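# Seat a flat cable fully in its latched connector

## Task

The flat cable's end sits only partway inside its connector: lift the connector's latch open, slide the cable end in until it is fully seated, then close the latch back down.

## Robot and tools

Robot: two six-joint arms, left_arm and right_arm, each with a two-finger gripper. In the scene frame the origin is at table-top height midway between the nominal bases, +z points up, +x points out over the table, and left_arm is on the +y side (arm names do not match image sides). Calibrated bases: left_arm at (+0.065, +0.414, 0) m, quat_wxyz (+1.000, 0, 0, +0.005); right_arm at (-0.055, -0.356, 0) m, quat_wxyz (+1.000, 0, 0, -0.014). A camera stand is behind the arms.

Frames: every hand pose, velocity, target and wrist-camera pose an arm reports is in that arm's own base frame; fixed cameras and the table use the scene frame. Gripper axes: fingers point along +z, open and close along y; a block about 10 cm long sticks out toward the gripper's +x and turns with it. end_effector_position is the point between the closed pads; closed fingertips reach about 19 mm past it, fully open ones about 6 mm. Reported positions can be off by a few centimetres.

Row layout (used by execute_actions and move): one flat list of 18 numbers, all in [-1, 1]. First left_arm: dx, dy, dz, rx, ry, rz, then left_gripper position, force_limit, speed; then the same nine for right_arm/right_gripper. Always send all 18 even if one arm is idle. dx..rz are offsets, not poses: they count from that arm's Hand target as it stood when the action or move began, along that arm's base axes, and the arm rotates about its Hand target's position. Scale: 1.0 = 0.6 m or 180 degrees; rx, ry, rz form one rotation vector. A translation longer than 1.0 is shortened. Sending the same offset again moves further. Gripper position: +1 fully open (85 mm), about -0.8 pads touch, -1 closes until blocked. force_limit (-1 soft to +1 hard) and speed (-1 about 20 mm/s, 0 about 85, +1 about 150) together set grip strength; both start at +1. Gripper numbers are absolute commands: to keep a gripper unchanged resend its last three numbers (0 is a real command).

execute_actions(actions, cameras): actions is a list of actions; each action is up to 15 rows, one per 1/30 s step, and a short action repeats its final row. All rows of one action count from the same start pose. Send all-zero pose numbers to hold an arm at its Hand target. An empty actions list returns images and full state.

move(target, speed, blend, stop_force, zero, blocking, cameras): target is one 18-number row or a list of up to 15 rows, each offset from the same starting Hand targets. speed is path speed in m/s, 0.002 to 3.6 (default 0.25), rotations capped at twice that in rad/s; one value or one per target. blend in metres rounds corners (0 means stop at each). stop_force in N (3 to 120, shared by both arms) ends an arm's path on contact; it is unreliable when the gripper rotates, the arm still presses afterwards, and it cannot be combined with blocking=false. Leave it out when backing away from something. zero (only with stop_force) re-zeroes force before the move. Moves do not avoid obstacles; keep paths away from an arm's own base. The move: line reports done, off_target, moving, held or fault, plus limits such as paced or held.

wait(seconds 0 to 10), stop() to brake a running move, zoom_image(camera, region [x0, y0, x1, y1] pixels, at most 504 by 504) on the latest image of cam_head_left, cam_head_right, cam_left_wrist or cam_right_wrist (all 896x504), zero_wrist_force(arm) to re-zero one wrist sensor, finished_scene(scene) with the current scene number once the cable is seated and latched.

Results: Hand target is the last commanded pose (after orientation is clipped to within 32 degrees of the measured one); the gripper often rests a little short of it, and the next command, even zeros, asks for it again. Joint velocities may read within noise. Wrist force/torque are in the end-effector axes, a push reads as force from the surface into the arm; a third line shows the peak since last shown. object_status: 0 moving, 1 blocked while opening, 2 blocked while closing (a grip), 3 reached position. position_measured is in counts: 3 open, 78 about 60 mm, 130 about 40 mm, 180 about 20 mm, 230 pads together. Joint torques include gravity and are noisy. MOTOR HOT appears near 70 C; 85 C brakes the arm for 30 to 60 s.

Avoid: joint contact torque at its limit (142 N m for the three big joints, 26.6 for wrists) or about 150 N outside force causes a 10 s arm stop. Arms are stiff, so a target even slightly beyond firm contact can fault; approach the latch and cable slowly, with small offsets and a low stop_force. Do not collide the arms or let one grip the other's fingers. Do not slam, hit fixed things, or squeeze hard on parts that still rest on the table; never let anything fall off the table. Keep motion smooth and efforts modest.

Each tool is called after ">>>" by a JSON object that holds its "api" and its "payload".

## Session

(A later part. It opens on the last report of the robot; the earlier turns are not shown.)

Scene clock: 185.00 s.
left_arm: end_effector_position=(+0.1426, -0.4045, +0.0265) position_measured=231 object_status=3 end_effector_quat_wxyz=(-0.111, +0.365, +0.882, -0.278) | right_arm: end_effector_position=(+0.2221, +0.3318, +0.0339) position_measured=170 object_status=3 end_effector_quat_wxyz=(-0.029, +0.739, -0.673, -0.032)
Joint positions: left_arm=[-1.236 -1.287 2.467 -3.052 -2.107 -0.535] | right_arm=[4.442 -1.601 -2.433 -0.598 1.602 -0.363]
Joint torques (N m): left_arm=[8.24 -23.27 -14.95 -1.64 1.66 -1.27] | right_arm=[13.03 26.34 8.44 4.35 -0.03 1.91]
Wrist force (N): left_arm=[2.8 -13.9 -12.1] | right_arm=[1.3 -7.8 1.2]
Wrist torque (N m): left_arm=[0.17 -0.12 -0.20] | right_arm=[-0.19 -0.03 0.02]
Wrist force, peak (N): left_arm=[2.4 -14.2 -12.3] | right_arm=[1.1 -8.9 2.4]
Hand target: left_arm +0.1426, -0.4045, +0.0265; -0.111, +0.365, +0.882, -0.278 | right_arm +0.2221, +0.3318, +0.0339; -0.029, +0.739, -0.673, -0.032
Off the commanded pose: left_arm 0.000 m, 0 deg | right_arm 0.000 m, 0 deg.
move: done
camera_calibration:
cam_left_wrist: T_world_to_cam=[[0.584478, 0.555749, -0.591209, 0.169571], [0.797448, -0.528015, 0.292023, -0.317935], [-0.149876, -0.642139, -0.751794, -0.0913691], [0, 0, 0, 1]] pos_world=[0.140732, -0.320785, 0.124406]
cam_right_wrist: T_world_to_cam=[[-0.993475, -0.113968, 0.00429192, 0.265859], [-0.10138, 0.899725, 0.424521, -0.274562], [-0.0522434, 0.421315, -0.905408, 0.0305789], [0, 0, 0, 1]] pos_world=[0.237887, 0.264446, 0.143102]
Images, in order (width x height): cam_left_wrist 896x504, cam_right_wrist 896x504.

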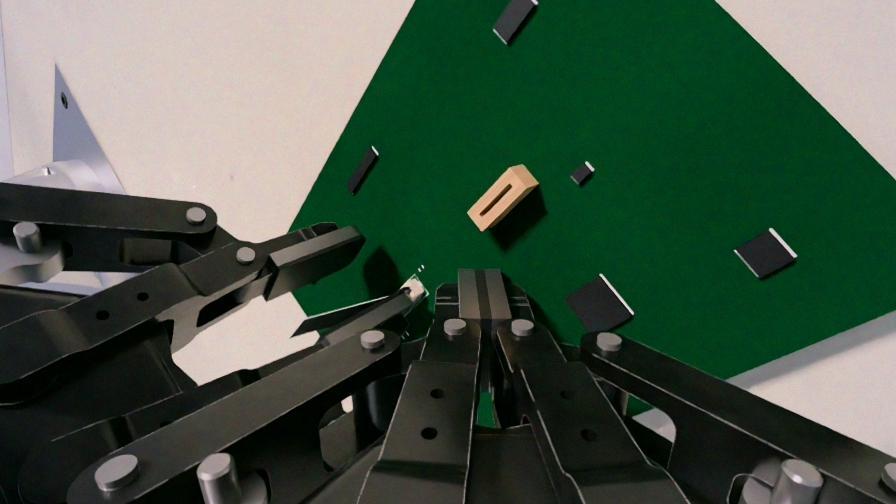

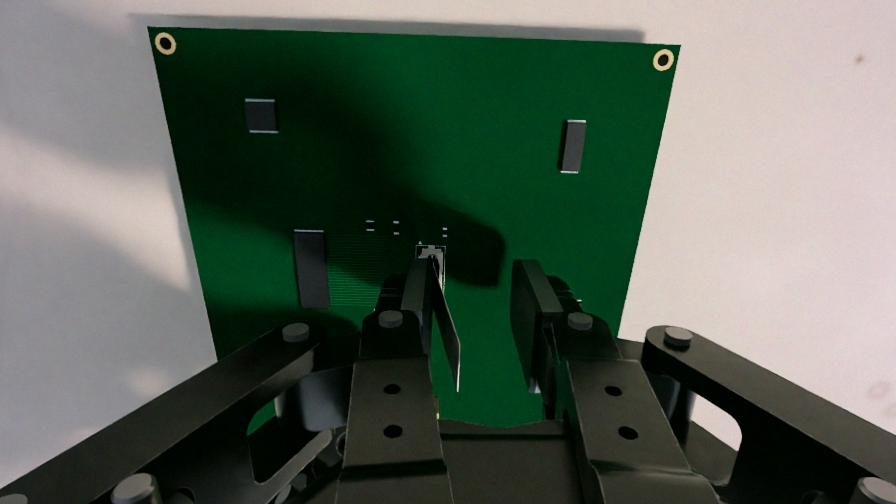

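>>> {"api": "move", "payload": {"target": [[0,0,0,0,0,0,-0.85,-1,0,0.0275,0.0025,0.0,0,0,0,-0.325,-1,-0.5],[0,0,0,0,0,0,-0.85,-1,0,0.0275,-0.02,0.11,0,0,0,-0.325,-1,-0.5]], "blend": [0.004,0], "speed": 0.08, "cameras": ["cam_right_wrist","cam_left_wrist"]}}

>>> {"api": "zoom_image", "payload": {"camera": "cam_right_wrist", "region": [430, 170, 510, 260]}}

>>> {"api": "zoom_image", "payload": {"camera": "cam_left_wrist", "region": [370, 250, 450, 320]}}

Scene clock: 190.40 s.
left_arm: end_effector_position=(+0.1426, -0.4045, +0.0265) position_measured=231 object_status=3 end_effector_quat_wxyz=(-0.111, +0.365, +0.882, -0.278) | right_arm: end_effector_position=(+0.2386, +0.3198, +0.0998) position_measured=170 object_status=3 end_effector_quat_wxyz=(-0.029, +0.739, -0.673, -0.032)
Joint positions: left_arm=[-1.236 -1.287 2.467 -3.052 -2.107 -0.535] | right_arm=[4.388 -1.444 -2.343 -0.846 1.606 -0.417]
Joint torques (N m): left_arm=[7.66 -19.77 -15.13 -1.66 3.32 -1.3] | right_arm=[-11.91 25.2 25.41 0.71 2.31 -2.26]
Wrist force (N): left_arm=[2.6 -13.6 -11.6] | right_arm=[1.9 -1.0 0.5]
Wrist torque (N m): left_arm=[0.18 -0.07 -0.20] | right_arm=[-0.33 0.01 0.10]
Wrist force, peak (N): left_arm=[2.8 -14.3 -12.2] | right_arm=[1.4 -7.9 2.2]
Hand target: left_arm +0.1426, -0.4045, +0.0265; -0.111, +0.365, +0.882, -0.278 | right_arm +0.2386, +0.3198, +0.0999; -0.029, +0.739, -0.673, -0.032
Off the commanded pose: left_arm 0.000 m, 0 deg | right_arm 0.000 m, 0 deg.
move: done
camera_calibration:
cam_left_wrist: T_world_to_cam=[[0.584478, 0.555749, -0.591209, 0.169571], [0.797448, -0.528015, 0.292023, -0.317935], [-0.149876, -0.642139, -0.751794, -0.0913691], [0, 0, 0, 1]] pos_world=[0.140732, -0.320785, 0.124406]
cam_right_wrist: T_world_to_cam=[[-0.993475, -0.113968, 0.00429211, 0.280601], [-0.101377, 0.899707, 0.424559, -0.290072], [-0.0522479, 0.421353, -0.90539, 0.096151], [0, 0, 0, 1]] pos_world=[0.254387, 0.252446, 0.209002]
Images, in order (width x height): cam_left_wrist 896x504, cam_right_wrist 896x504.

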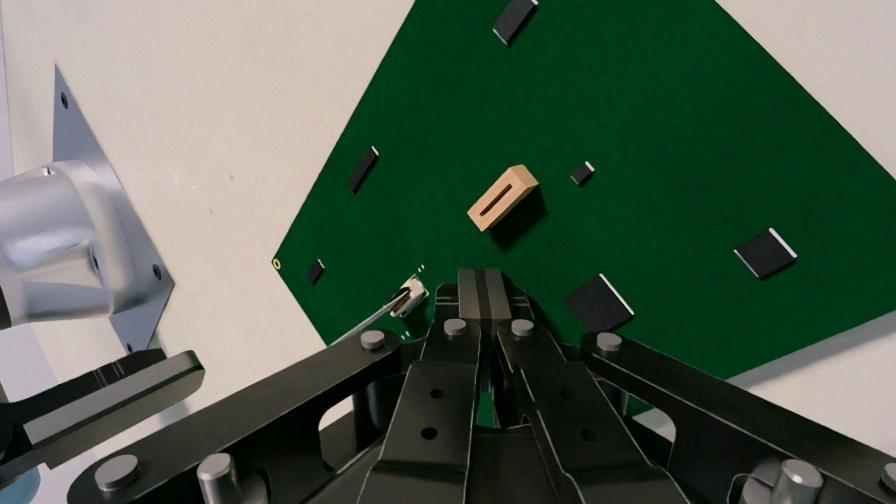

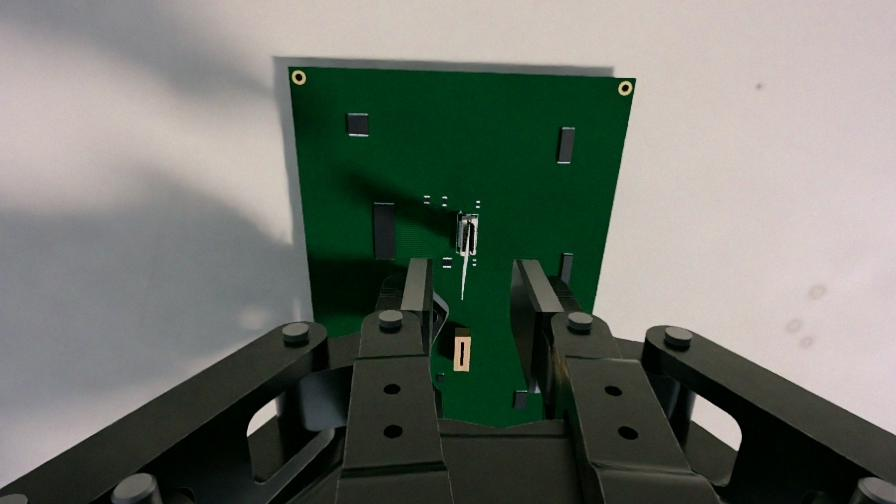

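Scaled by 5.600 from the camera's 896x504 image, which has a finer 1280x720 frame.

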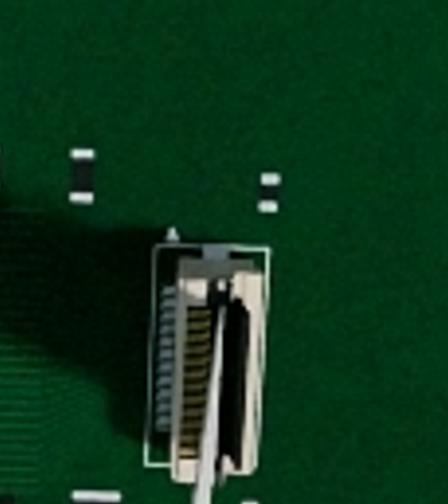

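Scaled by 6.300 from the camera's 896x504 image, which has a finer 1280x720 frame.

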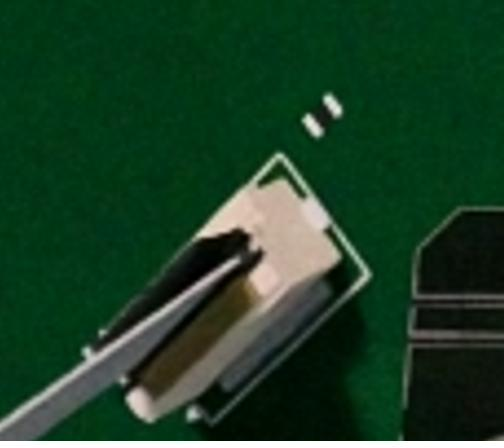

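>>> {"api": "move", "payload": {"target": [0,0,0,0,0,0,-0.85,-1,0,0.011,0.0247,0.0,-0.005,0.0553,-0.0028,-0.484,-1,-0.5], "speed": 0.08}}

>>> {"api": "move", "payload": {"target": [0,0,0,0,0,0,-0.85,-1,0,0,0,-0.09,0,0,0,-0.484,-1,-0.5], "speed": 0.08, "cameras": ["cam_right_wrist","cam_left_wrist"]}}

>>> {"api": "zoom_image", "payload": {"camera": "cam_right_wrist", "region": [430, 190, 530, 310]}}

>>> {"api": "zoom_image", "payload": {"camera": "cam_left_wrist", "region": [370, 250, 450, 320]}}

Scene clock: 194.07 s.
left_arm: end_effector_position=(+0.1426, -0.4045, +0.0265) position_measured=231 object_status=3 end_effector_quat_wxyz=(-0.111, +0.365, +0.882, -0.278) | right_arm: end_effector_position=(+0.2452, +0.3346, +0.0999) position_measured=190 object_status=3 end_effector_quat_wxyz=(+0.035, +0.731, -0.676, -0.090)
Joint positions: left_arm=[-1.236 -1.287 2.467 -3.052 -2.107 -0.535] | right_arm=[4.283 -1.558 -2.224 -0.94 1.765 -0.507]
Joint torques (N m): left_arm=[8.09 -16 -15.71 -1.75 3.35 -1.29] | right_arm=[-12.32 10.36 23.73 0.72 2.99 -2.49]
Wrist force (N): left_arm=[3.1 -13.8 -11.6] | right_arm=[1.7 -1.6 0.8]
Wrist torque (N m): left_arm=[0.14 -0.15 -0.20] | right_arm=[-0.32 0.04 0.08]
Wrist force, peak (N): left_arm=[2.8 -14.2 -12.3] | right_arm=[1.8 -1.7 0.9]
Hand target: left_arm +0.1426, -0.4045, +0.0265; -0.111, +0.365, +0.882, -0.278 | right_arm +0.2452, +0.3346, +0.0999; +0.035, +0.730, -0.676, -0.090
Off the commanded pose: left_arm 0.000 m, 0 deg | right_arm 0.000 m, 0 deg.
move: done

Scene clock: 195.33 s.
left_arm: end_effector_position=(+0.1426, -0.4045, +0.0265) position_measured=231 object_status=3 end_effector_quat_wxyz=(-0.111, +0.365, +0.882, -0.278) | right_arm: end_effector_position=(+0.2452, +0.3346, +0.0460) position_measured=190 object_status=3 end_effector_quat_wxyz=(+0.035, +0.731, -0.676, -0.090)
Joint positions: left_arm=[-1.236 -1.287 2.467 -3.052 -2.107 -0.535] | right_arm=[4.283 -1.668 -2.292 -0.763 1.765 -0.508]
Joint torques (N m): left_arm=[7.71 -16.32 -15.07 -1.5 3.31 -1.42] | right_arm=[-11.95 12.57 10.4 4.95 2.79 0.27]
Wrist force (N): left_arm=[2.9 -13.9 -11.3] | right_arm=[1.8 -1.5 0.8]
Wrist torque (N m): left_arm=[0.11 -0.11 -0.20] | right_arm=[-0.30 0.01 0.08]
Wrist force, peak (N): left_arm=[3.0 -14.1 -12.2] | right_arm=[2.0 -1.6 1.0]
Hand target: left_arm +0.1426, -0.4045, +0.0265; -0.111, +0.365, +0.882, -0.278 | right_arm +0.2452, +0.3346, +0.0459; +0.035, +0.730, -0.676, -0.090
Off the commanded pose: left_arm 0.000 m, 0 deg | right_arm 0.000 m, 0 deg.
move: done
camera_calibration:
cam_left_wrist: T_world_to_cam=[[0.584478, 0.555749, -0.591209, 0.169571], [0.797448, -0.528015, 0.292023, -0.317935], [-0.149876, -0.642139, -0.751794, -0.0913691], [0, 0, 0, 1]] pos_world=[0.140732, -0.320785, 0.124406]
cam_right_wrist: T_world_to_cam=[[-0.978585, -0.10391, 0.177689, 0.274092], [-0.0198661, 0.906878, 0.420924, -0.302136], [-0.20488, 0.40838, -0.889522, 0.0826023], [0, 0, 0, 1]] pos_world=[0.279143, 0.268749, 0.15195]
Images, in order (width x height): cam_left_wrist 896x504, cam_right_wrist 896x504.

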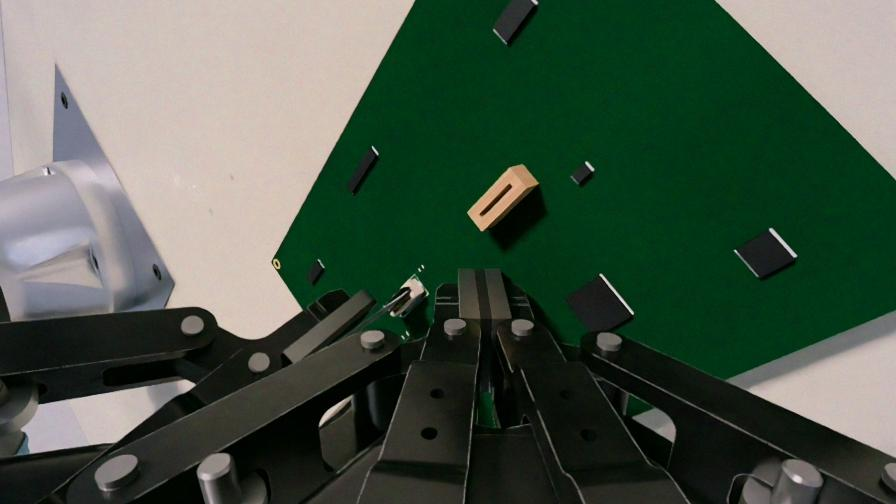

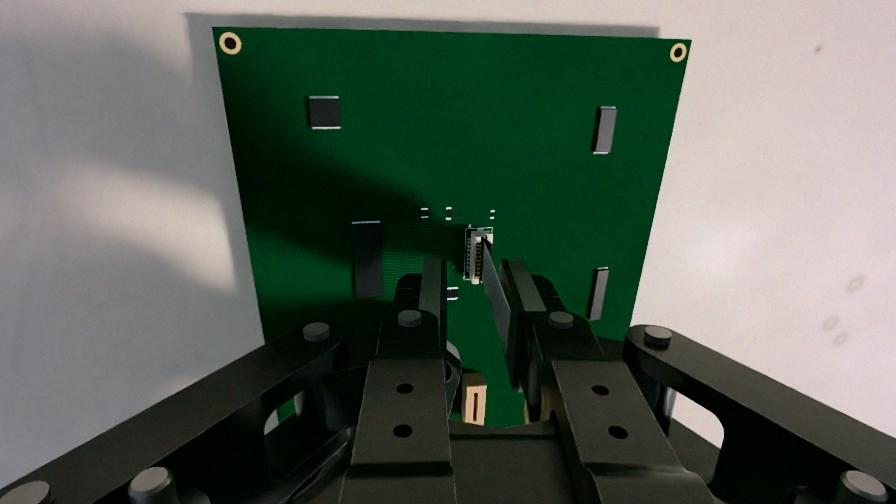

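Scaled by 4.200 from the camera's 896x504 image, which has a finer 1280x720 frame.

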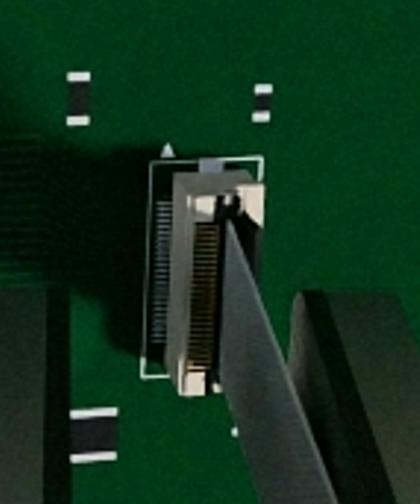

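Scaled by 6.300 from the camera's 896x504 image, which has a finer 1280x720 frame.

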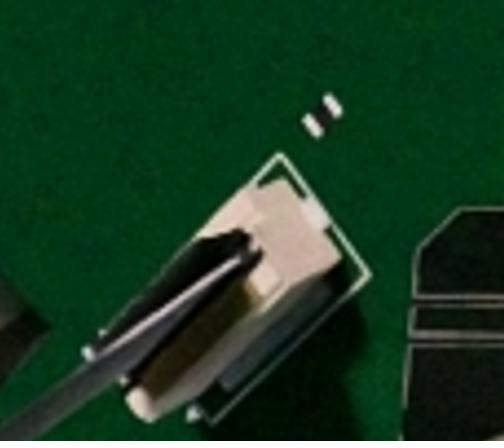

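>>> {"api": "move", "payload": {"target": [0,0,0,0,0,0,-0.85,-1,0,0,0,-0.03,0,0,0,-0.484,-1,-0.5], "speed": 0.005, "stop_force": 4, "cameras": ["cam_right_wrist","cam_left_wrist"]}}

>>> {"api": "zoom_image", "payload": {"camera": "cam_right_wrist", "region": [430, 190, 530, 310]}}

>>> {"api": "zoom_image", "payload": {"camera": "cam_left_wrist", "region": [370, 250, 450, 320]}}

Scene clock: 199.37 s.
left_arm: end_effector_position=(+0.1426, -0.4045, +0.0265) position_measured=231 object_status=3 end_effector_quat_wxyz=(-0.111, +0.365, +0.882, -0.278) | right_arm: end_effector_position=(+0.2452, +0.3347, +0.0323) position_measured=190 object_status=3 end_effector_quat_wxyz=(+0.035, +0.730, -0.676, -0.091)
Joint positions: left_arm=[-1.236 -1.287 2.467 -3.052 -2.107 -0.535] | right_arm=[4.283 -1.7 -2.306 -0.716 1.765 -0.508]
Joint torques (N m): left_arm=[7.48 -16.03 -15.6 -1.55 3.39 -1.37] | right_arm=[-12.81 30.24 20.88 0.4 -1.6 1.67]
Wrist force (N): left_arm=[2.9 -13.5 -11.6] | right_arm=[1.1 -0.1 -2.0]
Wrist torque (N m): left_arm=[0.16 -0.11 -0.20] | right_arm=[-0.35 0.05 0.10]
Wrist force, peak (N): left_arm=[2.8 -14.3 -12.1] | right_arm=[1.8 1.4 -6.4]
Hand target: left_arm +0.1426, -0.4045, +0.0265; -0.111, +0.365, +0.882, -0.278 | right_arm +0.2452, +0.3347, +0.0323; +0.035, +0.730, -0.676, -0.091 (not the last commanded pose)
Off the commanded pose: left_arm 0.000 m, 0 deg | right_arm 0.004 m, 0 deg.
move: contact (right_arm)
camera_calibration:
cam_left_wrist: T_world_to_cam=[[0.584478, 0.555749, -0.591209, 0.169571], [0.797448, -0.528015, 0.292023, -0.317935], [-0.149876, -0.642139, -0.751794, -0.0913691], [0, 0, 0, 1]] pos_world=[0.140732, -0.320785, 0.124406]
cam_right_wrist: T_world_to_cam=[[-0.978587, -0.103822, 0.177729, 0.276515], [-0.0197703, 0.906888, 0.420907, -0.296355], [-0.20488, 0.408381, -0.889522, 0.0703267], [0, 0, 0, 1]] pos_world=[0.279143, 0.268749, 0.13815]
Images, in order (width x height): cam_left_wrist 896x504, cam_right_wrist 896x504.

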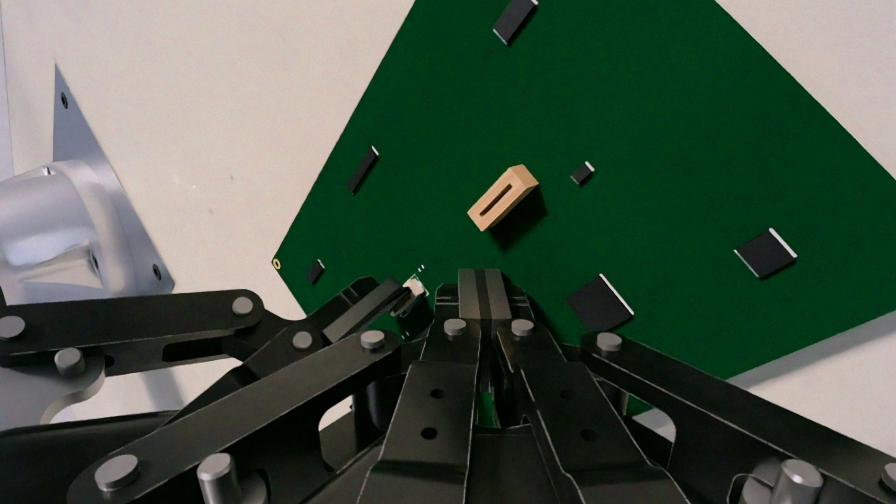

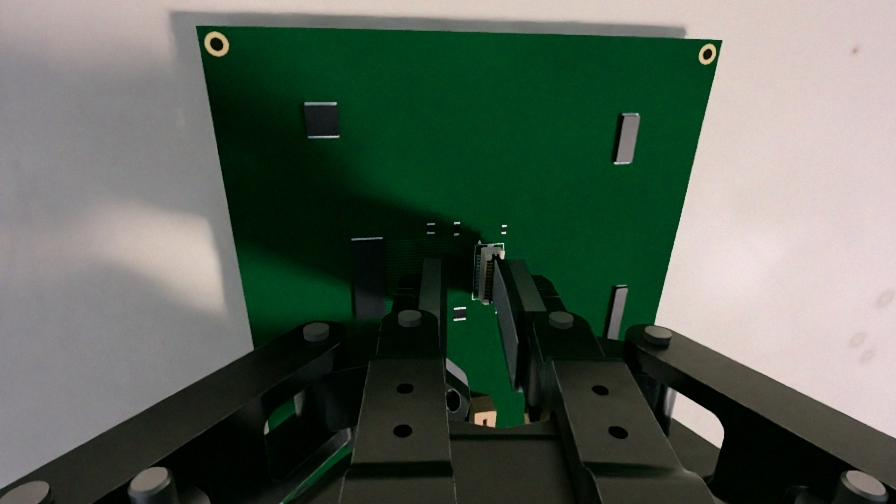

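Scaled by 4.200 from the camera's 896x504 image, which has a finer 1280x720 frame.

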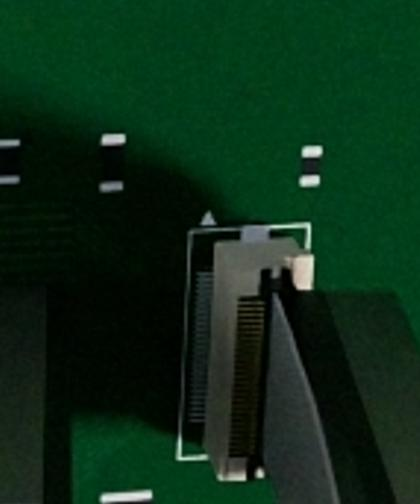

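Scaled by 6.300 from the camera's 896x504 image, which has a finer 1280x720 frame.

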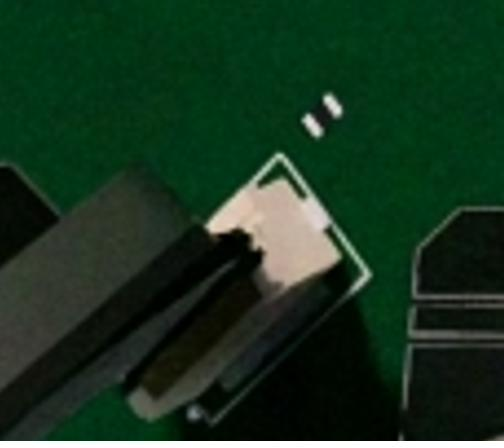

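>>> {"api": "move", "payload": {"target": [0,0,0,0,0,0,-0.85,-1,0,-0.005,-0.0005,-0.004,0,0,0,-0.484,-1,-0.5], "speed": 0.003, "stop_force": 14, "cameras": ["cam_right_wrist","cam_left_wrist"]}}

>>> {"api": "zoom_image", "payload": {"camera": "cam_right_wrist", "region": [430, 190, 530, 310]}}

>>> {"api": "zoom_image", "payload": {"camera": "cam_left_wrist", "region": [370, 250, 450, 320]}}

Scene clock: 201.80 s.
left_arm: end_effector_position=(+0.1426, -0.4045, +0.0265) position_measured=231 object_status=3 end_effector_quat_wxyz=(-0.111, +0.365, +0.882, -0.278) | right_arm: end_effector_position=(+0.2422, +0.3344, +0.0299) position_measured=190 object_status=3 end_effector_quat_wxyz=(+0.035, +0.730, -0.676, -0.091)
Joint positions: left_arm=[-1.236 -1.287 2.467 -3.052 -2.107 -0.535] | right_arm=[4.29 -1.702 -2.315 -0.705 1.765 -0.501]
Joint torques (N m): left_arm=[7.99 -15.67 -14.95 -1.61 2.78 -1.51] | right_arm=[11.05 14.23 9.2 4.86 2.44 1.92]
Wrist force (N): left_arm=[1.8 -12.9 -12.3] | right_arm=[1.6 -2.0 0.0]
Wrist torque (N m): left_arm=[0.08 -0.11 -0.20] | right_arm=[-0.32 0.03 0.00]
Wrist force, peak (N): left_arm=[2.8 -14.2 -12.1] | right_arm=[1.4 1.5 -5.1]
Hand target: left_arm +0.1426, -0.4045, +0.0265; -0.111, +0.365, +0.882, -0.278 | right_arm +0.2422, +0.3344, +0.0299; +0.035, +0.730, -0.676, -0.091
Off the commanded pose: left_arm 0.000 m, 0 deg | right_arm 0.000 m, 0 deg.
move: done
camera_calibration:
cam_left_wrist: T_world_to_cam=[[0.584478, 0.555749, -0.591209, 0.169571], [0.797448, -0.528015, 0.292023, -0.317935], [-0.149876, -0.642139, -0.751794, -0.0913691], [0, 0, 0, 1]] pos_world=[0.140732, -0.320785, 0.124406]
cam_right_wrist: T_world_to_cam=[[-0.978587, -0.103822, 0.177729, 0.273974], [-0.0197703, 0.906888, 0.420907, -0.295132], [-0.20488, 0.408381, -0.889522, 0.0676997], [0, 0, 0, 1]] pos_world=[0.276143, 0.268449, 0.13575]
Images, in order (width x height): cam_left_wrist 896x504, cam_right_wrist 896x504.

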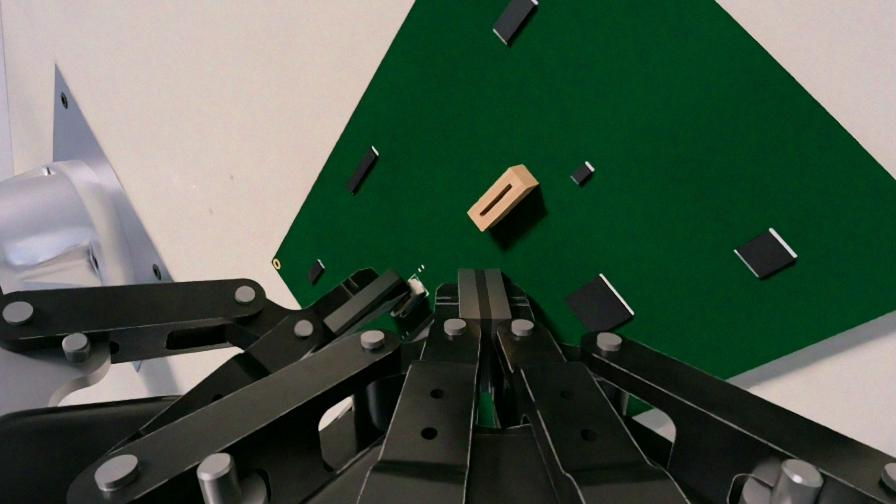

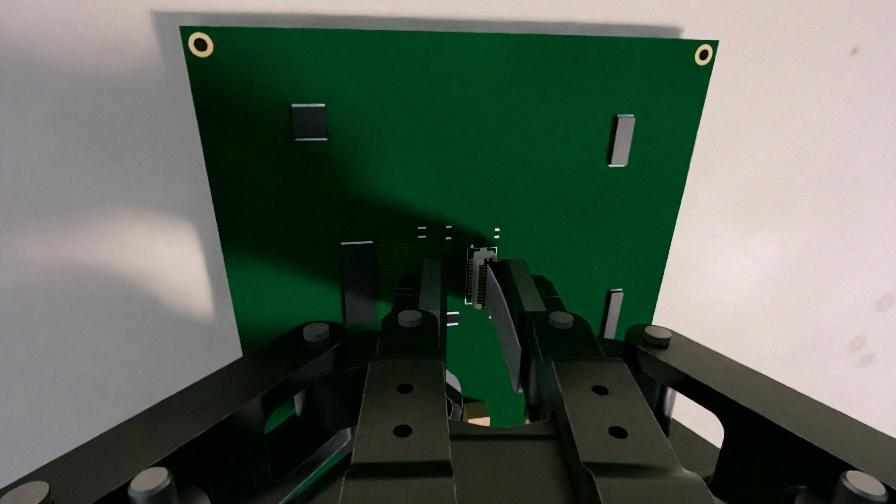

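Scaled by 4.200 from the camera's 896x504 image, which has a finer 1280x720 frame.

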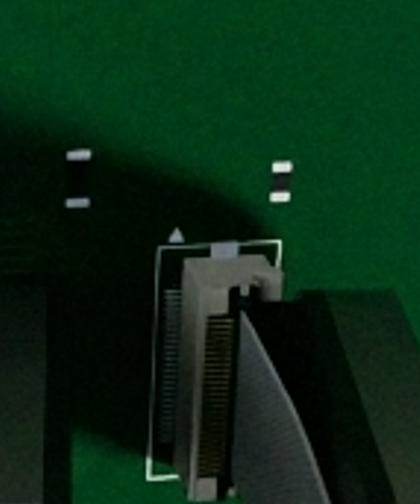

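Scaled by 6.300 from the camera's 896x504 image, which has a finer 1280x720 frame.

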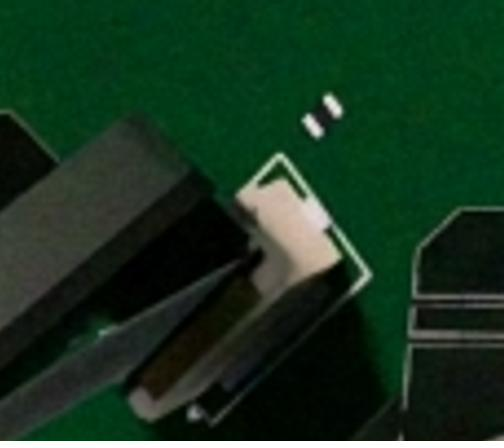

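>>> {"api": "move", "payload": {"target": [0,0,0,0,0,0,-0.85,-1,0,0.0,-0.02,0.07,0,0,0,-0.484,-1,-0.5], "speed": 0.08, "cameras": ["cam_right_wrist","cam_left_wrist"]}}

>>> {"api": "zoom_image", "payload": {"camera": "cam_right_wrist", "region": [430, 170, 530, 290]}}

>>> {"api": "zoom_image", "payload": {"camera": "cam_left_wrist", "region": [370, 250, 450, 320]}}

Scene clock: 203.33 s.
left_arm: end_effector_position=(+0.1426, -0.4045, +0.0265) position_measured=231 object_status=3 end_effector_quat_wxyz=(-0.111, +0.365, +0.882, -0.278) | right_arm: end_effector_position=(+0.2422, +0.3224, +0.0718) position_measured=190 object_status=3 end_effector_quat_wxyz=(+0.035, +0.730, -0.676, -0.091)
Joint positions: left_arm=[-1.236 -1.287 2.467 -3.052 -2.107 -0.535] | right_arm=[4.277 -1.585 -2.289 -0.849 1.765 -0.514]
Joint torques (N m): left_arm=[7.69 -15.8 -15.47 -1.58 2.33 -1.37] | right_arm=[-12.82 27.84 24.12 0.53 -1.74 -2.22]
Wrist force (N): left_arm=[1.6 -13.1 -13.3] | right_arm=[1.7 -1.3 0.7]
Wrist torque (N m): left_arm=[0.11 -0.11 -0.20] | right_arm=[-0.28 0.02 0.08]
Wrist force, peak (N): left_arm=[1.5 -13.2 -13.3] | right_arm=[1.9 -1.6 0.9]
Hand target: left_arm +0.1426, -0.4045, +0.0265; -0.111, +0.365, +0.882, -0.278 | right_arm +0.2422, +0.3224, +0.0719; +0.035, +0.730, -0.676, -0.091
Off the commanded pose: left_arm 0.000 m, 0 deg | right_arm 0.000 m, 0 deg.
move: done
camera_calibration:
cam_left_wrist: T_world_to_cam=[[0.584478, 0.555749, -0.591209, 0.169571], [0.797448, -0.528015, 0.292023, -0.317935], [-0.149876, -0.642139, -0.751794, -0.0913691], [0, 0, 0, 1]] pos_world=[0.140732, -0.320785, 0.124406]
cam_right_wrist: T_world_to_cam=[[-0.978587, -0.103822, 0.177729, 0.265282], [-0.0197703, 0.906888, 0.420907, -0.301885], [-0.20488, 0.408381, -0.889522, 0.109871], [0, 0, 0, 1]] pos_world=[0.276143, 0.256449, 0.17765]
Images, in order (width x height): cam_left_wrist 896x504, cam_right_wrist 896x504.

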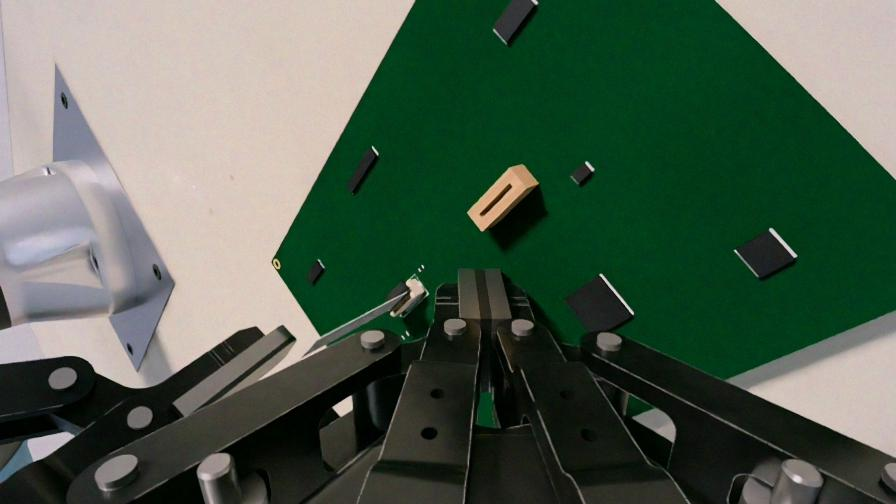

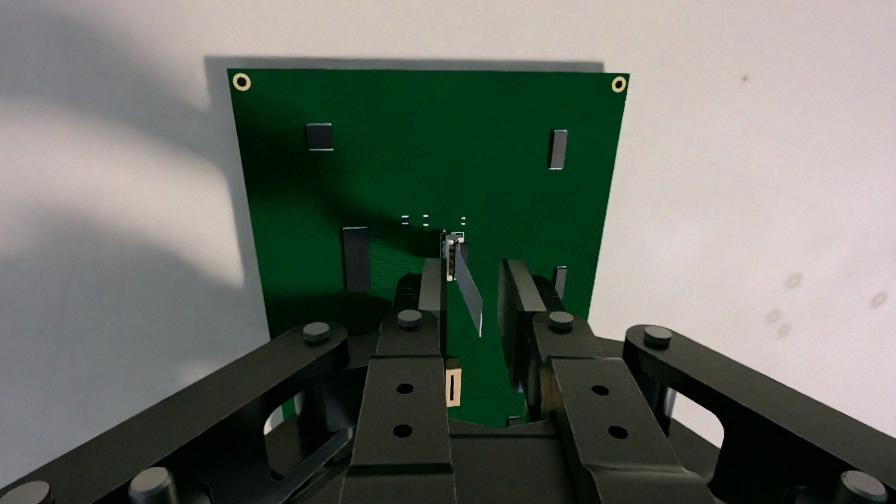

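Scaled by 4.200 from the camera's 896x504 image, which has a finer 1280x720 frame.

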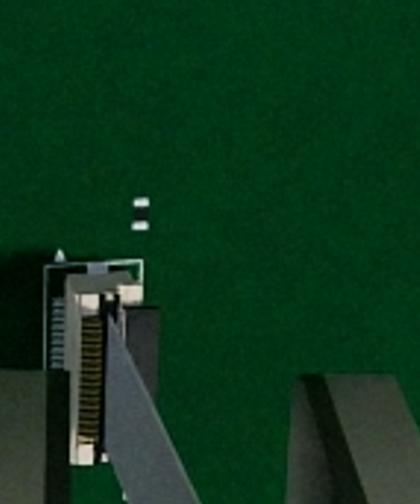

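Scaled by 6.300 from the camera's 896x504 image, which has a finer 1280x720 frame.

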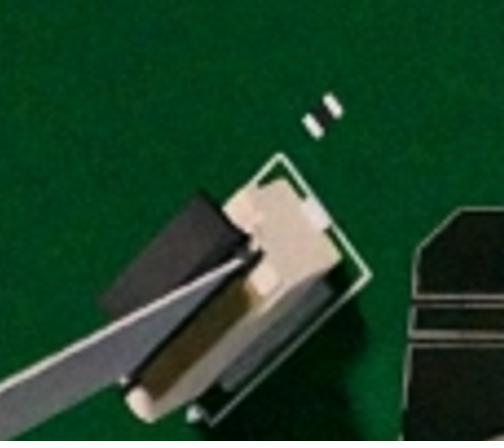

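>>> {"api": "move", "payload": {"target": [0,0,0,0,0,0,-0.85,-1,0,-0.0032,0.0197,-0.045,0.005,-0.0553,0,-0.484,-1,-0.5], "speed": 0.06}}

>>> {"api": "move", "payload": {"target": [0,0,0,0,0,0,-0.85,-1,0,0,0,-0.035,0,0,0,-0.484,-1,-0.5], "speed": 0.006, "stop_force": 9, "cameras": ["cam_right_wrist","cam_left_wrist"]}}

>>> {"api": "zoom_image", "payload": {"camera": "cam_right_wrist", "region": [420, 200, 520, 320]}}

>>> {"api": "zoom_image", "payload": {"camera": "cam_left_wrist", "region": [370, 250, 450, 320]}}

Scene clock: 205.77 s.
left_arm: end_effector_position=(+0.1426, -0.4045, +0.0265) position_measured=231 object_status=3 end_effector_quat_wxyz=(-0.111, +0.365, +0.882, -0.278) | right_arm: end_effector_position=(+0.2403, +0.3342, +0.0449) position_measured=190 object_status=3 end_effector_quat_wxyz=(-0.029, +0.736, -0.676, -0.032)
Joint positions: left_arm=[-1.236 -1.287 2.467 -3.052 -2.107 -0.535] | right_arm=[4.396 -1.602 -2.389 -0.642 1.605 -0.4]
Joint torques (N m): left_arm=[6.67 -16.57 -15.22 -1.64 1.6 -1.38] | right_arm=[13.4 10.71 11.96 5.12 -2.09 1.96]
Wrist force (N): left_arm=[1.6 -12.6 -12.7] | right_arm=[2.2 -0.9 0.5]
Wrist torque (N m): left_arm=[0.17 -0.09 -0.20] | right_arm=[-0.31 -0.04 0.03]
Wrist force, peak (N): left_arm=[1.4 -13.0 -13.6] | right_arm=[2.0 -1.7 0.5]
Hand target: left_arm +0.1426, -0.4045, +0.0265; -0.111, +0.365, +0.882, -0.278 | right_arm +0.2403, +0.3342, +0.0449; -0.029, +0.736, -0.676, -0.032
Off the commanded pose: left_arm 0.000 m, 0 deg | right_arm 0.000 m, 0 deg.
move: done

Scene clock: 209.20 s.
left_arm: end_effector_position=(+0.1426, -0.4045, +0.0265) position_measured=231 object_status=3 end_effector_quat_wxyz=(-0.111, +0.365, +0.882, -0.278) | right_arm: end_effector_position=(+0.2403, +0.3342, +0.0312) position_measured=190 object_status=3 end_effector_quat_wxyz=(-0.029, +0.736, -0.676, -0.032)
Joint positions: left_arm=[-1.236 -1.287 2.467 -3.052 -2.107 -0.535] | right_arm=[4.396 -1.638 -2.404 -0.59 1.605 -0.4]
Joint torques (N m): left_arm=[6.18 -16.22 -14.84 -1.6 0.74 -1.49] | right_arm=[10.19 24.59 18.77 -0.09 -2.1 1.87]
Wrist force (N): left_arm=[2.0 -12.4 -12.8] | right_arm=[1.3 -0.7 -7.3]
Wrist torque (N m): left_arm=[0.17 -0.14 -0.19] | right_arm=[-0.46 0.06 0.03]
Wrist force, peak (N): left_arm=[1.8 -13.2 -13.5] | right_arm=[5.1 1.8 -18.6]
Hand target: left_arm +0.1426, -0.4045, +0.0265; -0.111, +0.365, +0.882, -0.278 | right_arm +0.2403, +0.3342, +0.0312; -0.029, +0.736, -0.676, -0.032 (not the last commanded pose)
Off the commanded pose: left_arm 0.000 m, 0 deg | right_arm 0.007 m, 0 deg.
move: contact (right_arm)
camera_calibration:
cam_left_wrist: T_world_to_cam=[[0.584478, 0.555749, -0.591209, 0.169571], [0.797448, -0.528015, 0.292023, -0.317935], [-0.149876, -0.642139, -0.751794, -0.0913691], [0, 0, 0, 1]] pos_world=[0.140732, -0.320785, 0.124406]
cam_right_wrist: T_world_to_cam=[[-0.994432, -0.10529, 0.00425757, 0.281539], [-0.0934922, 0.900204, 0.425314, -0.275773], [-0.0486141, 0.422548, -0.905036, 0.0268628], [0, 0, 0, 1]] pos_world=[0.255495, 0.266544, 0.140403]
Images, in order (width x height): cam_left_wrist 896x504, cam_right_wrist 896x504.

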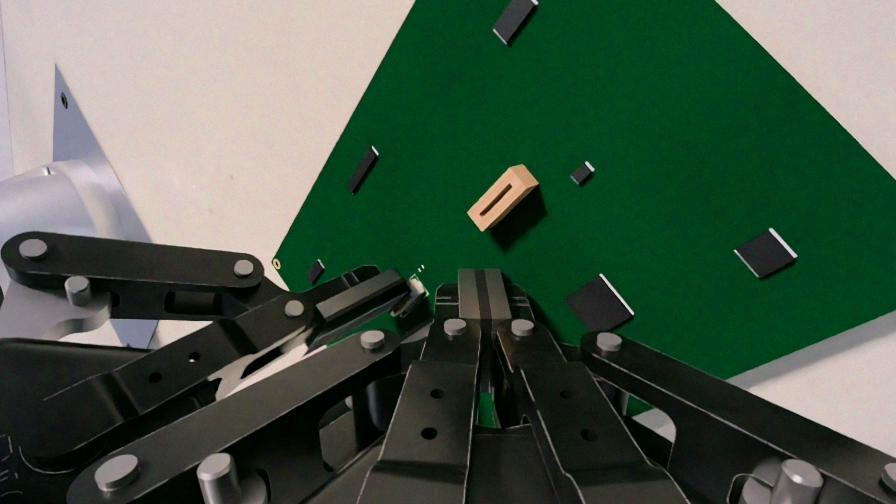

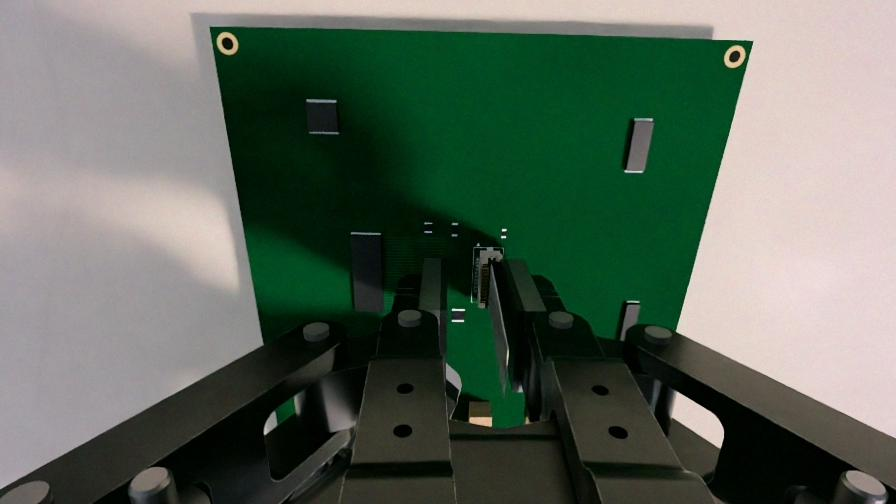

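Scaled by 4.200 from the camera's 896x504 image, which has a finer 1280x720 frame.

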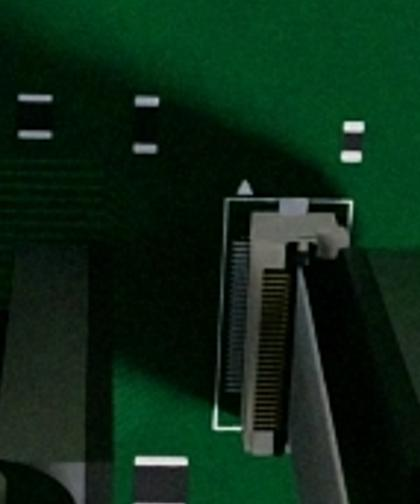

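Scaled by 6.300 from the camera's 896x504 image, which has a finer 1280x720 frame.

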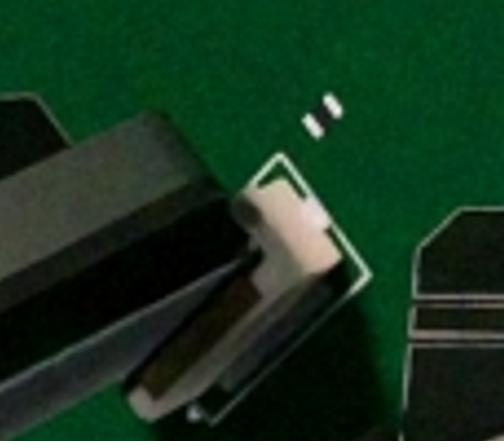

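>>> {"api": "move", "payload": {"target": [[0,0,0,0,0,0,-0.85,-1,0,0.0,0,0.1,0,0,0,-0.484,-1,-0.5],[0,0,0,0,0,0,-0.85,-1,0,-0.063,-0.0237,0.085,0.013,-0.155,0,-0.484,-1,-0.5]], "blend": [0.01,0], "speed": 0.12, "cameras": ["cam_right_wrist","cam_left_wrist"]}}

>>> {"api": "zoom_image", "payload": {"camera": "cam_right_wrist", "region": [420, 180, 520, 280]}}

>>> {"api": "zoom_image", "payload": {"camera": "cam_left_wrist", "region": [370, 250, 450, 320]}}

Scene clock: 212.63 s.
left_arm: end_effector_position=(+0.1426, -0.4045, +0.0265) position_measured=231 object_status=3 end_effector_quat_wxyz=(-0.111, +0.365, +0.882, -0.278) | right_arm: end_effector_position=(+0.2025, +0.3200, +0.0822) position_measured=190 object_status=3 end_effector_quat_wxyz=(-0.206, +0.721, -0.648, +0.133)
Joint positions: left_arm=[-1.236 -1.287 2.467 -3.052 -2.107 -0.535] | right_arm=[4.887 -1.29 -2.602 -0.769 1.078 0.055]
Joint torques (N m): left_arm=[5.76 -16.57 -15.3 -1.6 0.73 -1.47] | right_arm=[12.74 15.01 12 0.65 -3.07 1.99]
Wrist force (N): left_arm=[1.7 -13.1 -13.0] | right_arm=[1.8 -0.3 0.0]
Wrist torque (N m): left_arm=[0.12 -0.11 -0.20] | right_arm=[-0.48 0.02 0.07]
Wrist force, peak (N): left_arm=[1.8 -13.3 -13.5] | right_arm=[1.4 -0.6 -8.1]
Hand target: left_arm +0.1426, -0.4045, +0.0265; -0.111, +0.365, +0.882, -0.278 | right_arm +0.2025, +0.3200, +0.0822; -0.206, +0.721, -0.648, +0.133
Off the commanded pose: left_arm 0.000 m, 0 deg | right_arm 0.000 m, 0 deg.
move: done
camera_calibration:
cam_left_wrist: T_world_to_cam=[[0.584478, 0.555749, -0.591209, 0.169571], [0.797448, -0.528015, 0.292023, -0.317935], [-0.149876, -0.642139, -0.751794, -0.0913691], [0, 0, 0, 1]] pos_world=[0.140732, -0.320785, 0.124406]
cam_right_wrist: T_world_to_cam=[[-0.879889, -0.0957016, -0.465442, 0.254686], [-0.290325, 0.883696, 0.367141, -0.238321], [0.376173, 0.458173, -0.805339, -0.0284884], [0, 0, 0, 1]] pos_world=[0.165621, 0.24803, 0.183096]
Images, in order (width x height): cam_left_wrist 896x504, cam_right_wrist 896x504.

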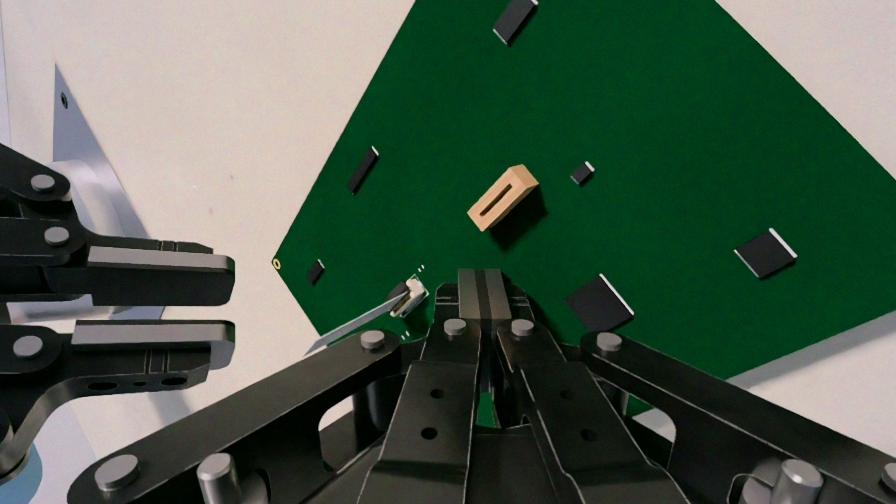

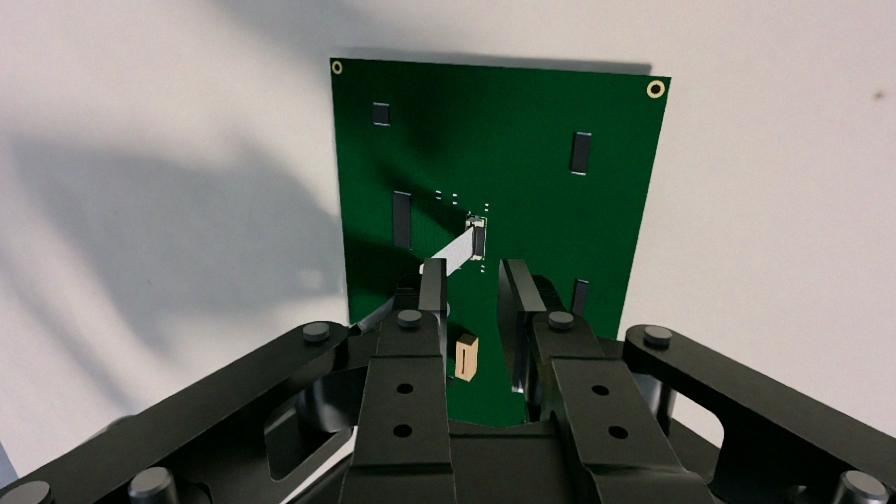

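Scaled by 5.040 from the camera's 896x504 image, which has a finer 1280x720 frame.

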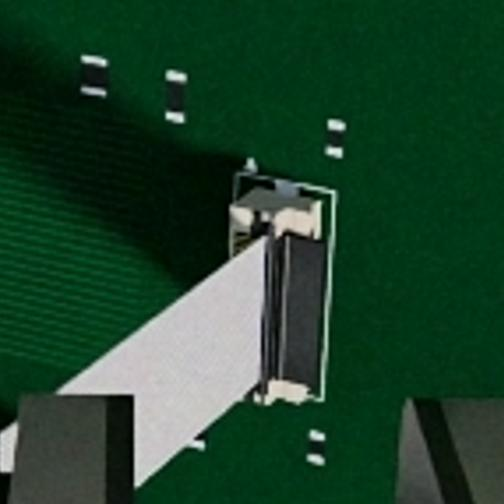

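Scaled by 6.300 from the camera's 896x504 image, which has a finer 1280x720 frame.

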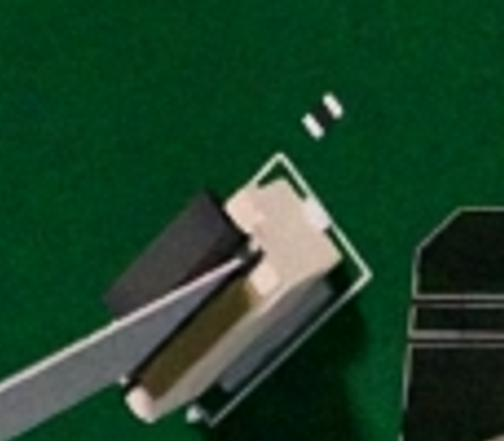

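>>> {"api": "move", "payload": {"target": [[0,0,0.03,0,0,0,-0.85,-1,0,0,0,0.02,0,0,0,-0.484,-1,-0.5],[0.1,0.15,0.15,0,0,0,-0.85,-1,0,-0.02,-0.1,0.12,0,0,0,-0.484,-1,-0.5]], "blend": [0.01,0], "speed": 0.12, "cameras": ["cam_right_wrist","cam_left_wrist"]}}

>>> {"api": "zoom_image", "payload": {"camera": "cam_left_wrist", "region": [370, 200, 450, 270]}}

Scene clock: 214.80 s.
left_arm: end_effector_position=(+0.2026, -0.3145, +0.1164) position_measured=231 object_status=3 end_effector_quat_wxyz=(-0.111, +0.365, +0.882, -0.278) | right_arm: end_effector_position=(+0.1905, +0.2600, +0.1542) position_measured=190 object_status=3 end_effector_quat_wxyz=(-0.206, +0.721, -0.648, +0.133)
Joint positions: left_arm=[-0.97 -1.656 2.422 -2.472 -2.165 -0.227] | right_arm=[4.995 -0.85 -2.551 -1.319 1.075 0.178]
Joint torques (N m): left_arm=[6.07 -24.85 -30.89 -1.42 -2.63 1.33] | right_arm=[10.27 2.53 28.58 0.67 -3.33 1.9]
Wrist force (N): left_arm=[0.1 -1.2 -0.2] | right_arm=[2.0 -0.4 -0.1]
Wrist torque (N m): left_arm=[-0.04 -0.09 -0.33] | right_arm=[-0.50 0.00 0.07]
Wrist force, peak (N): left_arm=[1.4 -13.2 -13.3] | right_arm=[2.3 -0.5 -0.4]
Hand target: left_arm +0.2026, -0.3145, +0.1165; -0.111, +0.365, +0.882, -0.278 | right_arm +0.1905, +0.2600, +0.1542; -0.206, +0.721, -0.648, +0.133
Off the commanded pose: left_arm 0.000 m, 0 deg | right_arm 0.000 m, 0 deg.
move: done; blend cut to 0.009 m at target 1
camera_calibration:
cam_left_wrist: T_world_to_cam=[[0.584525, 0.555718, -0.591192, 0.137674], [0.797413, -0.528048, 0.292057, -0.344551], [-0.149877, -0.642139, -0.751794, 0.0430777], [0, 0, 0, 1]] pos_world=[0.200732, -0.230786, 0.214406]
cam_right_wrist: T_world_to_cam=[[-0.879825, -0.0956816, -0.465568, 0.271869], [-0.290369, 0.883688, 0.367125, -0.215168], [0.376289, 0.458192, -0.805274, 0.0613818], [0, 0, 0, 1]] pos_world=[0.153621, 0.18803, 0.254996]
Images, in order (width x height): cam_left_wrist 896x504, cam_right_wrist 896x504.

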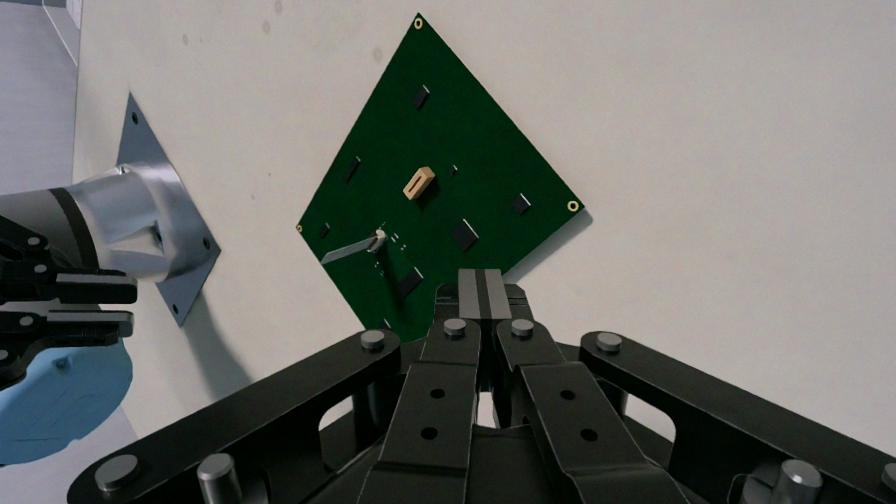

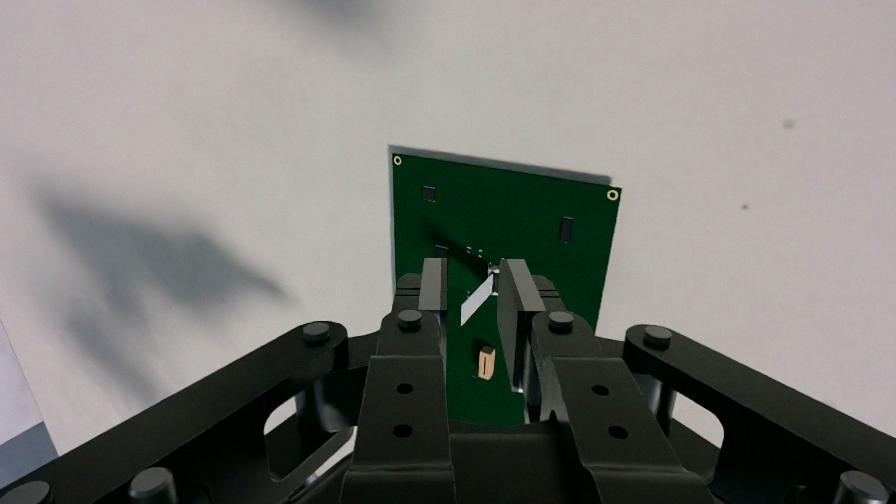

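Scaled by 6.300 from the camera's 896x504 image, which has a finer 1280x720 frame.

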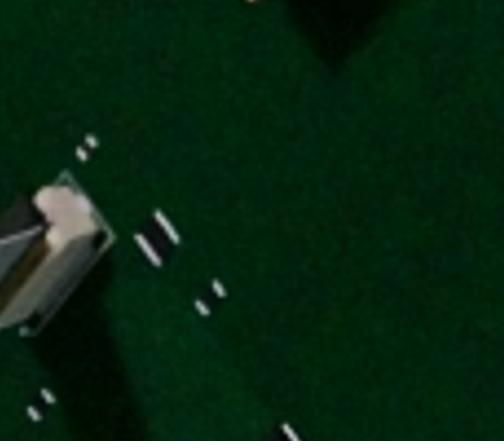

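>>> {"api": "finished_scene", "payload": {"scene": 1}}

The scene is finished: the task was done.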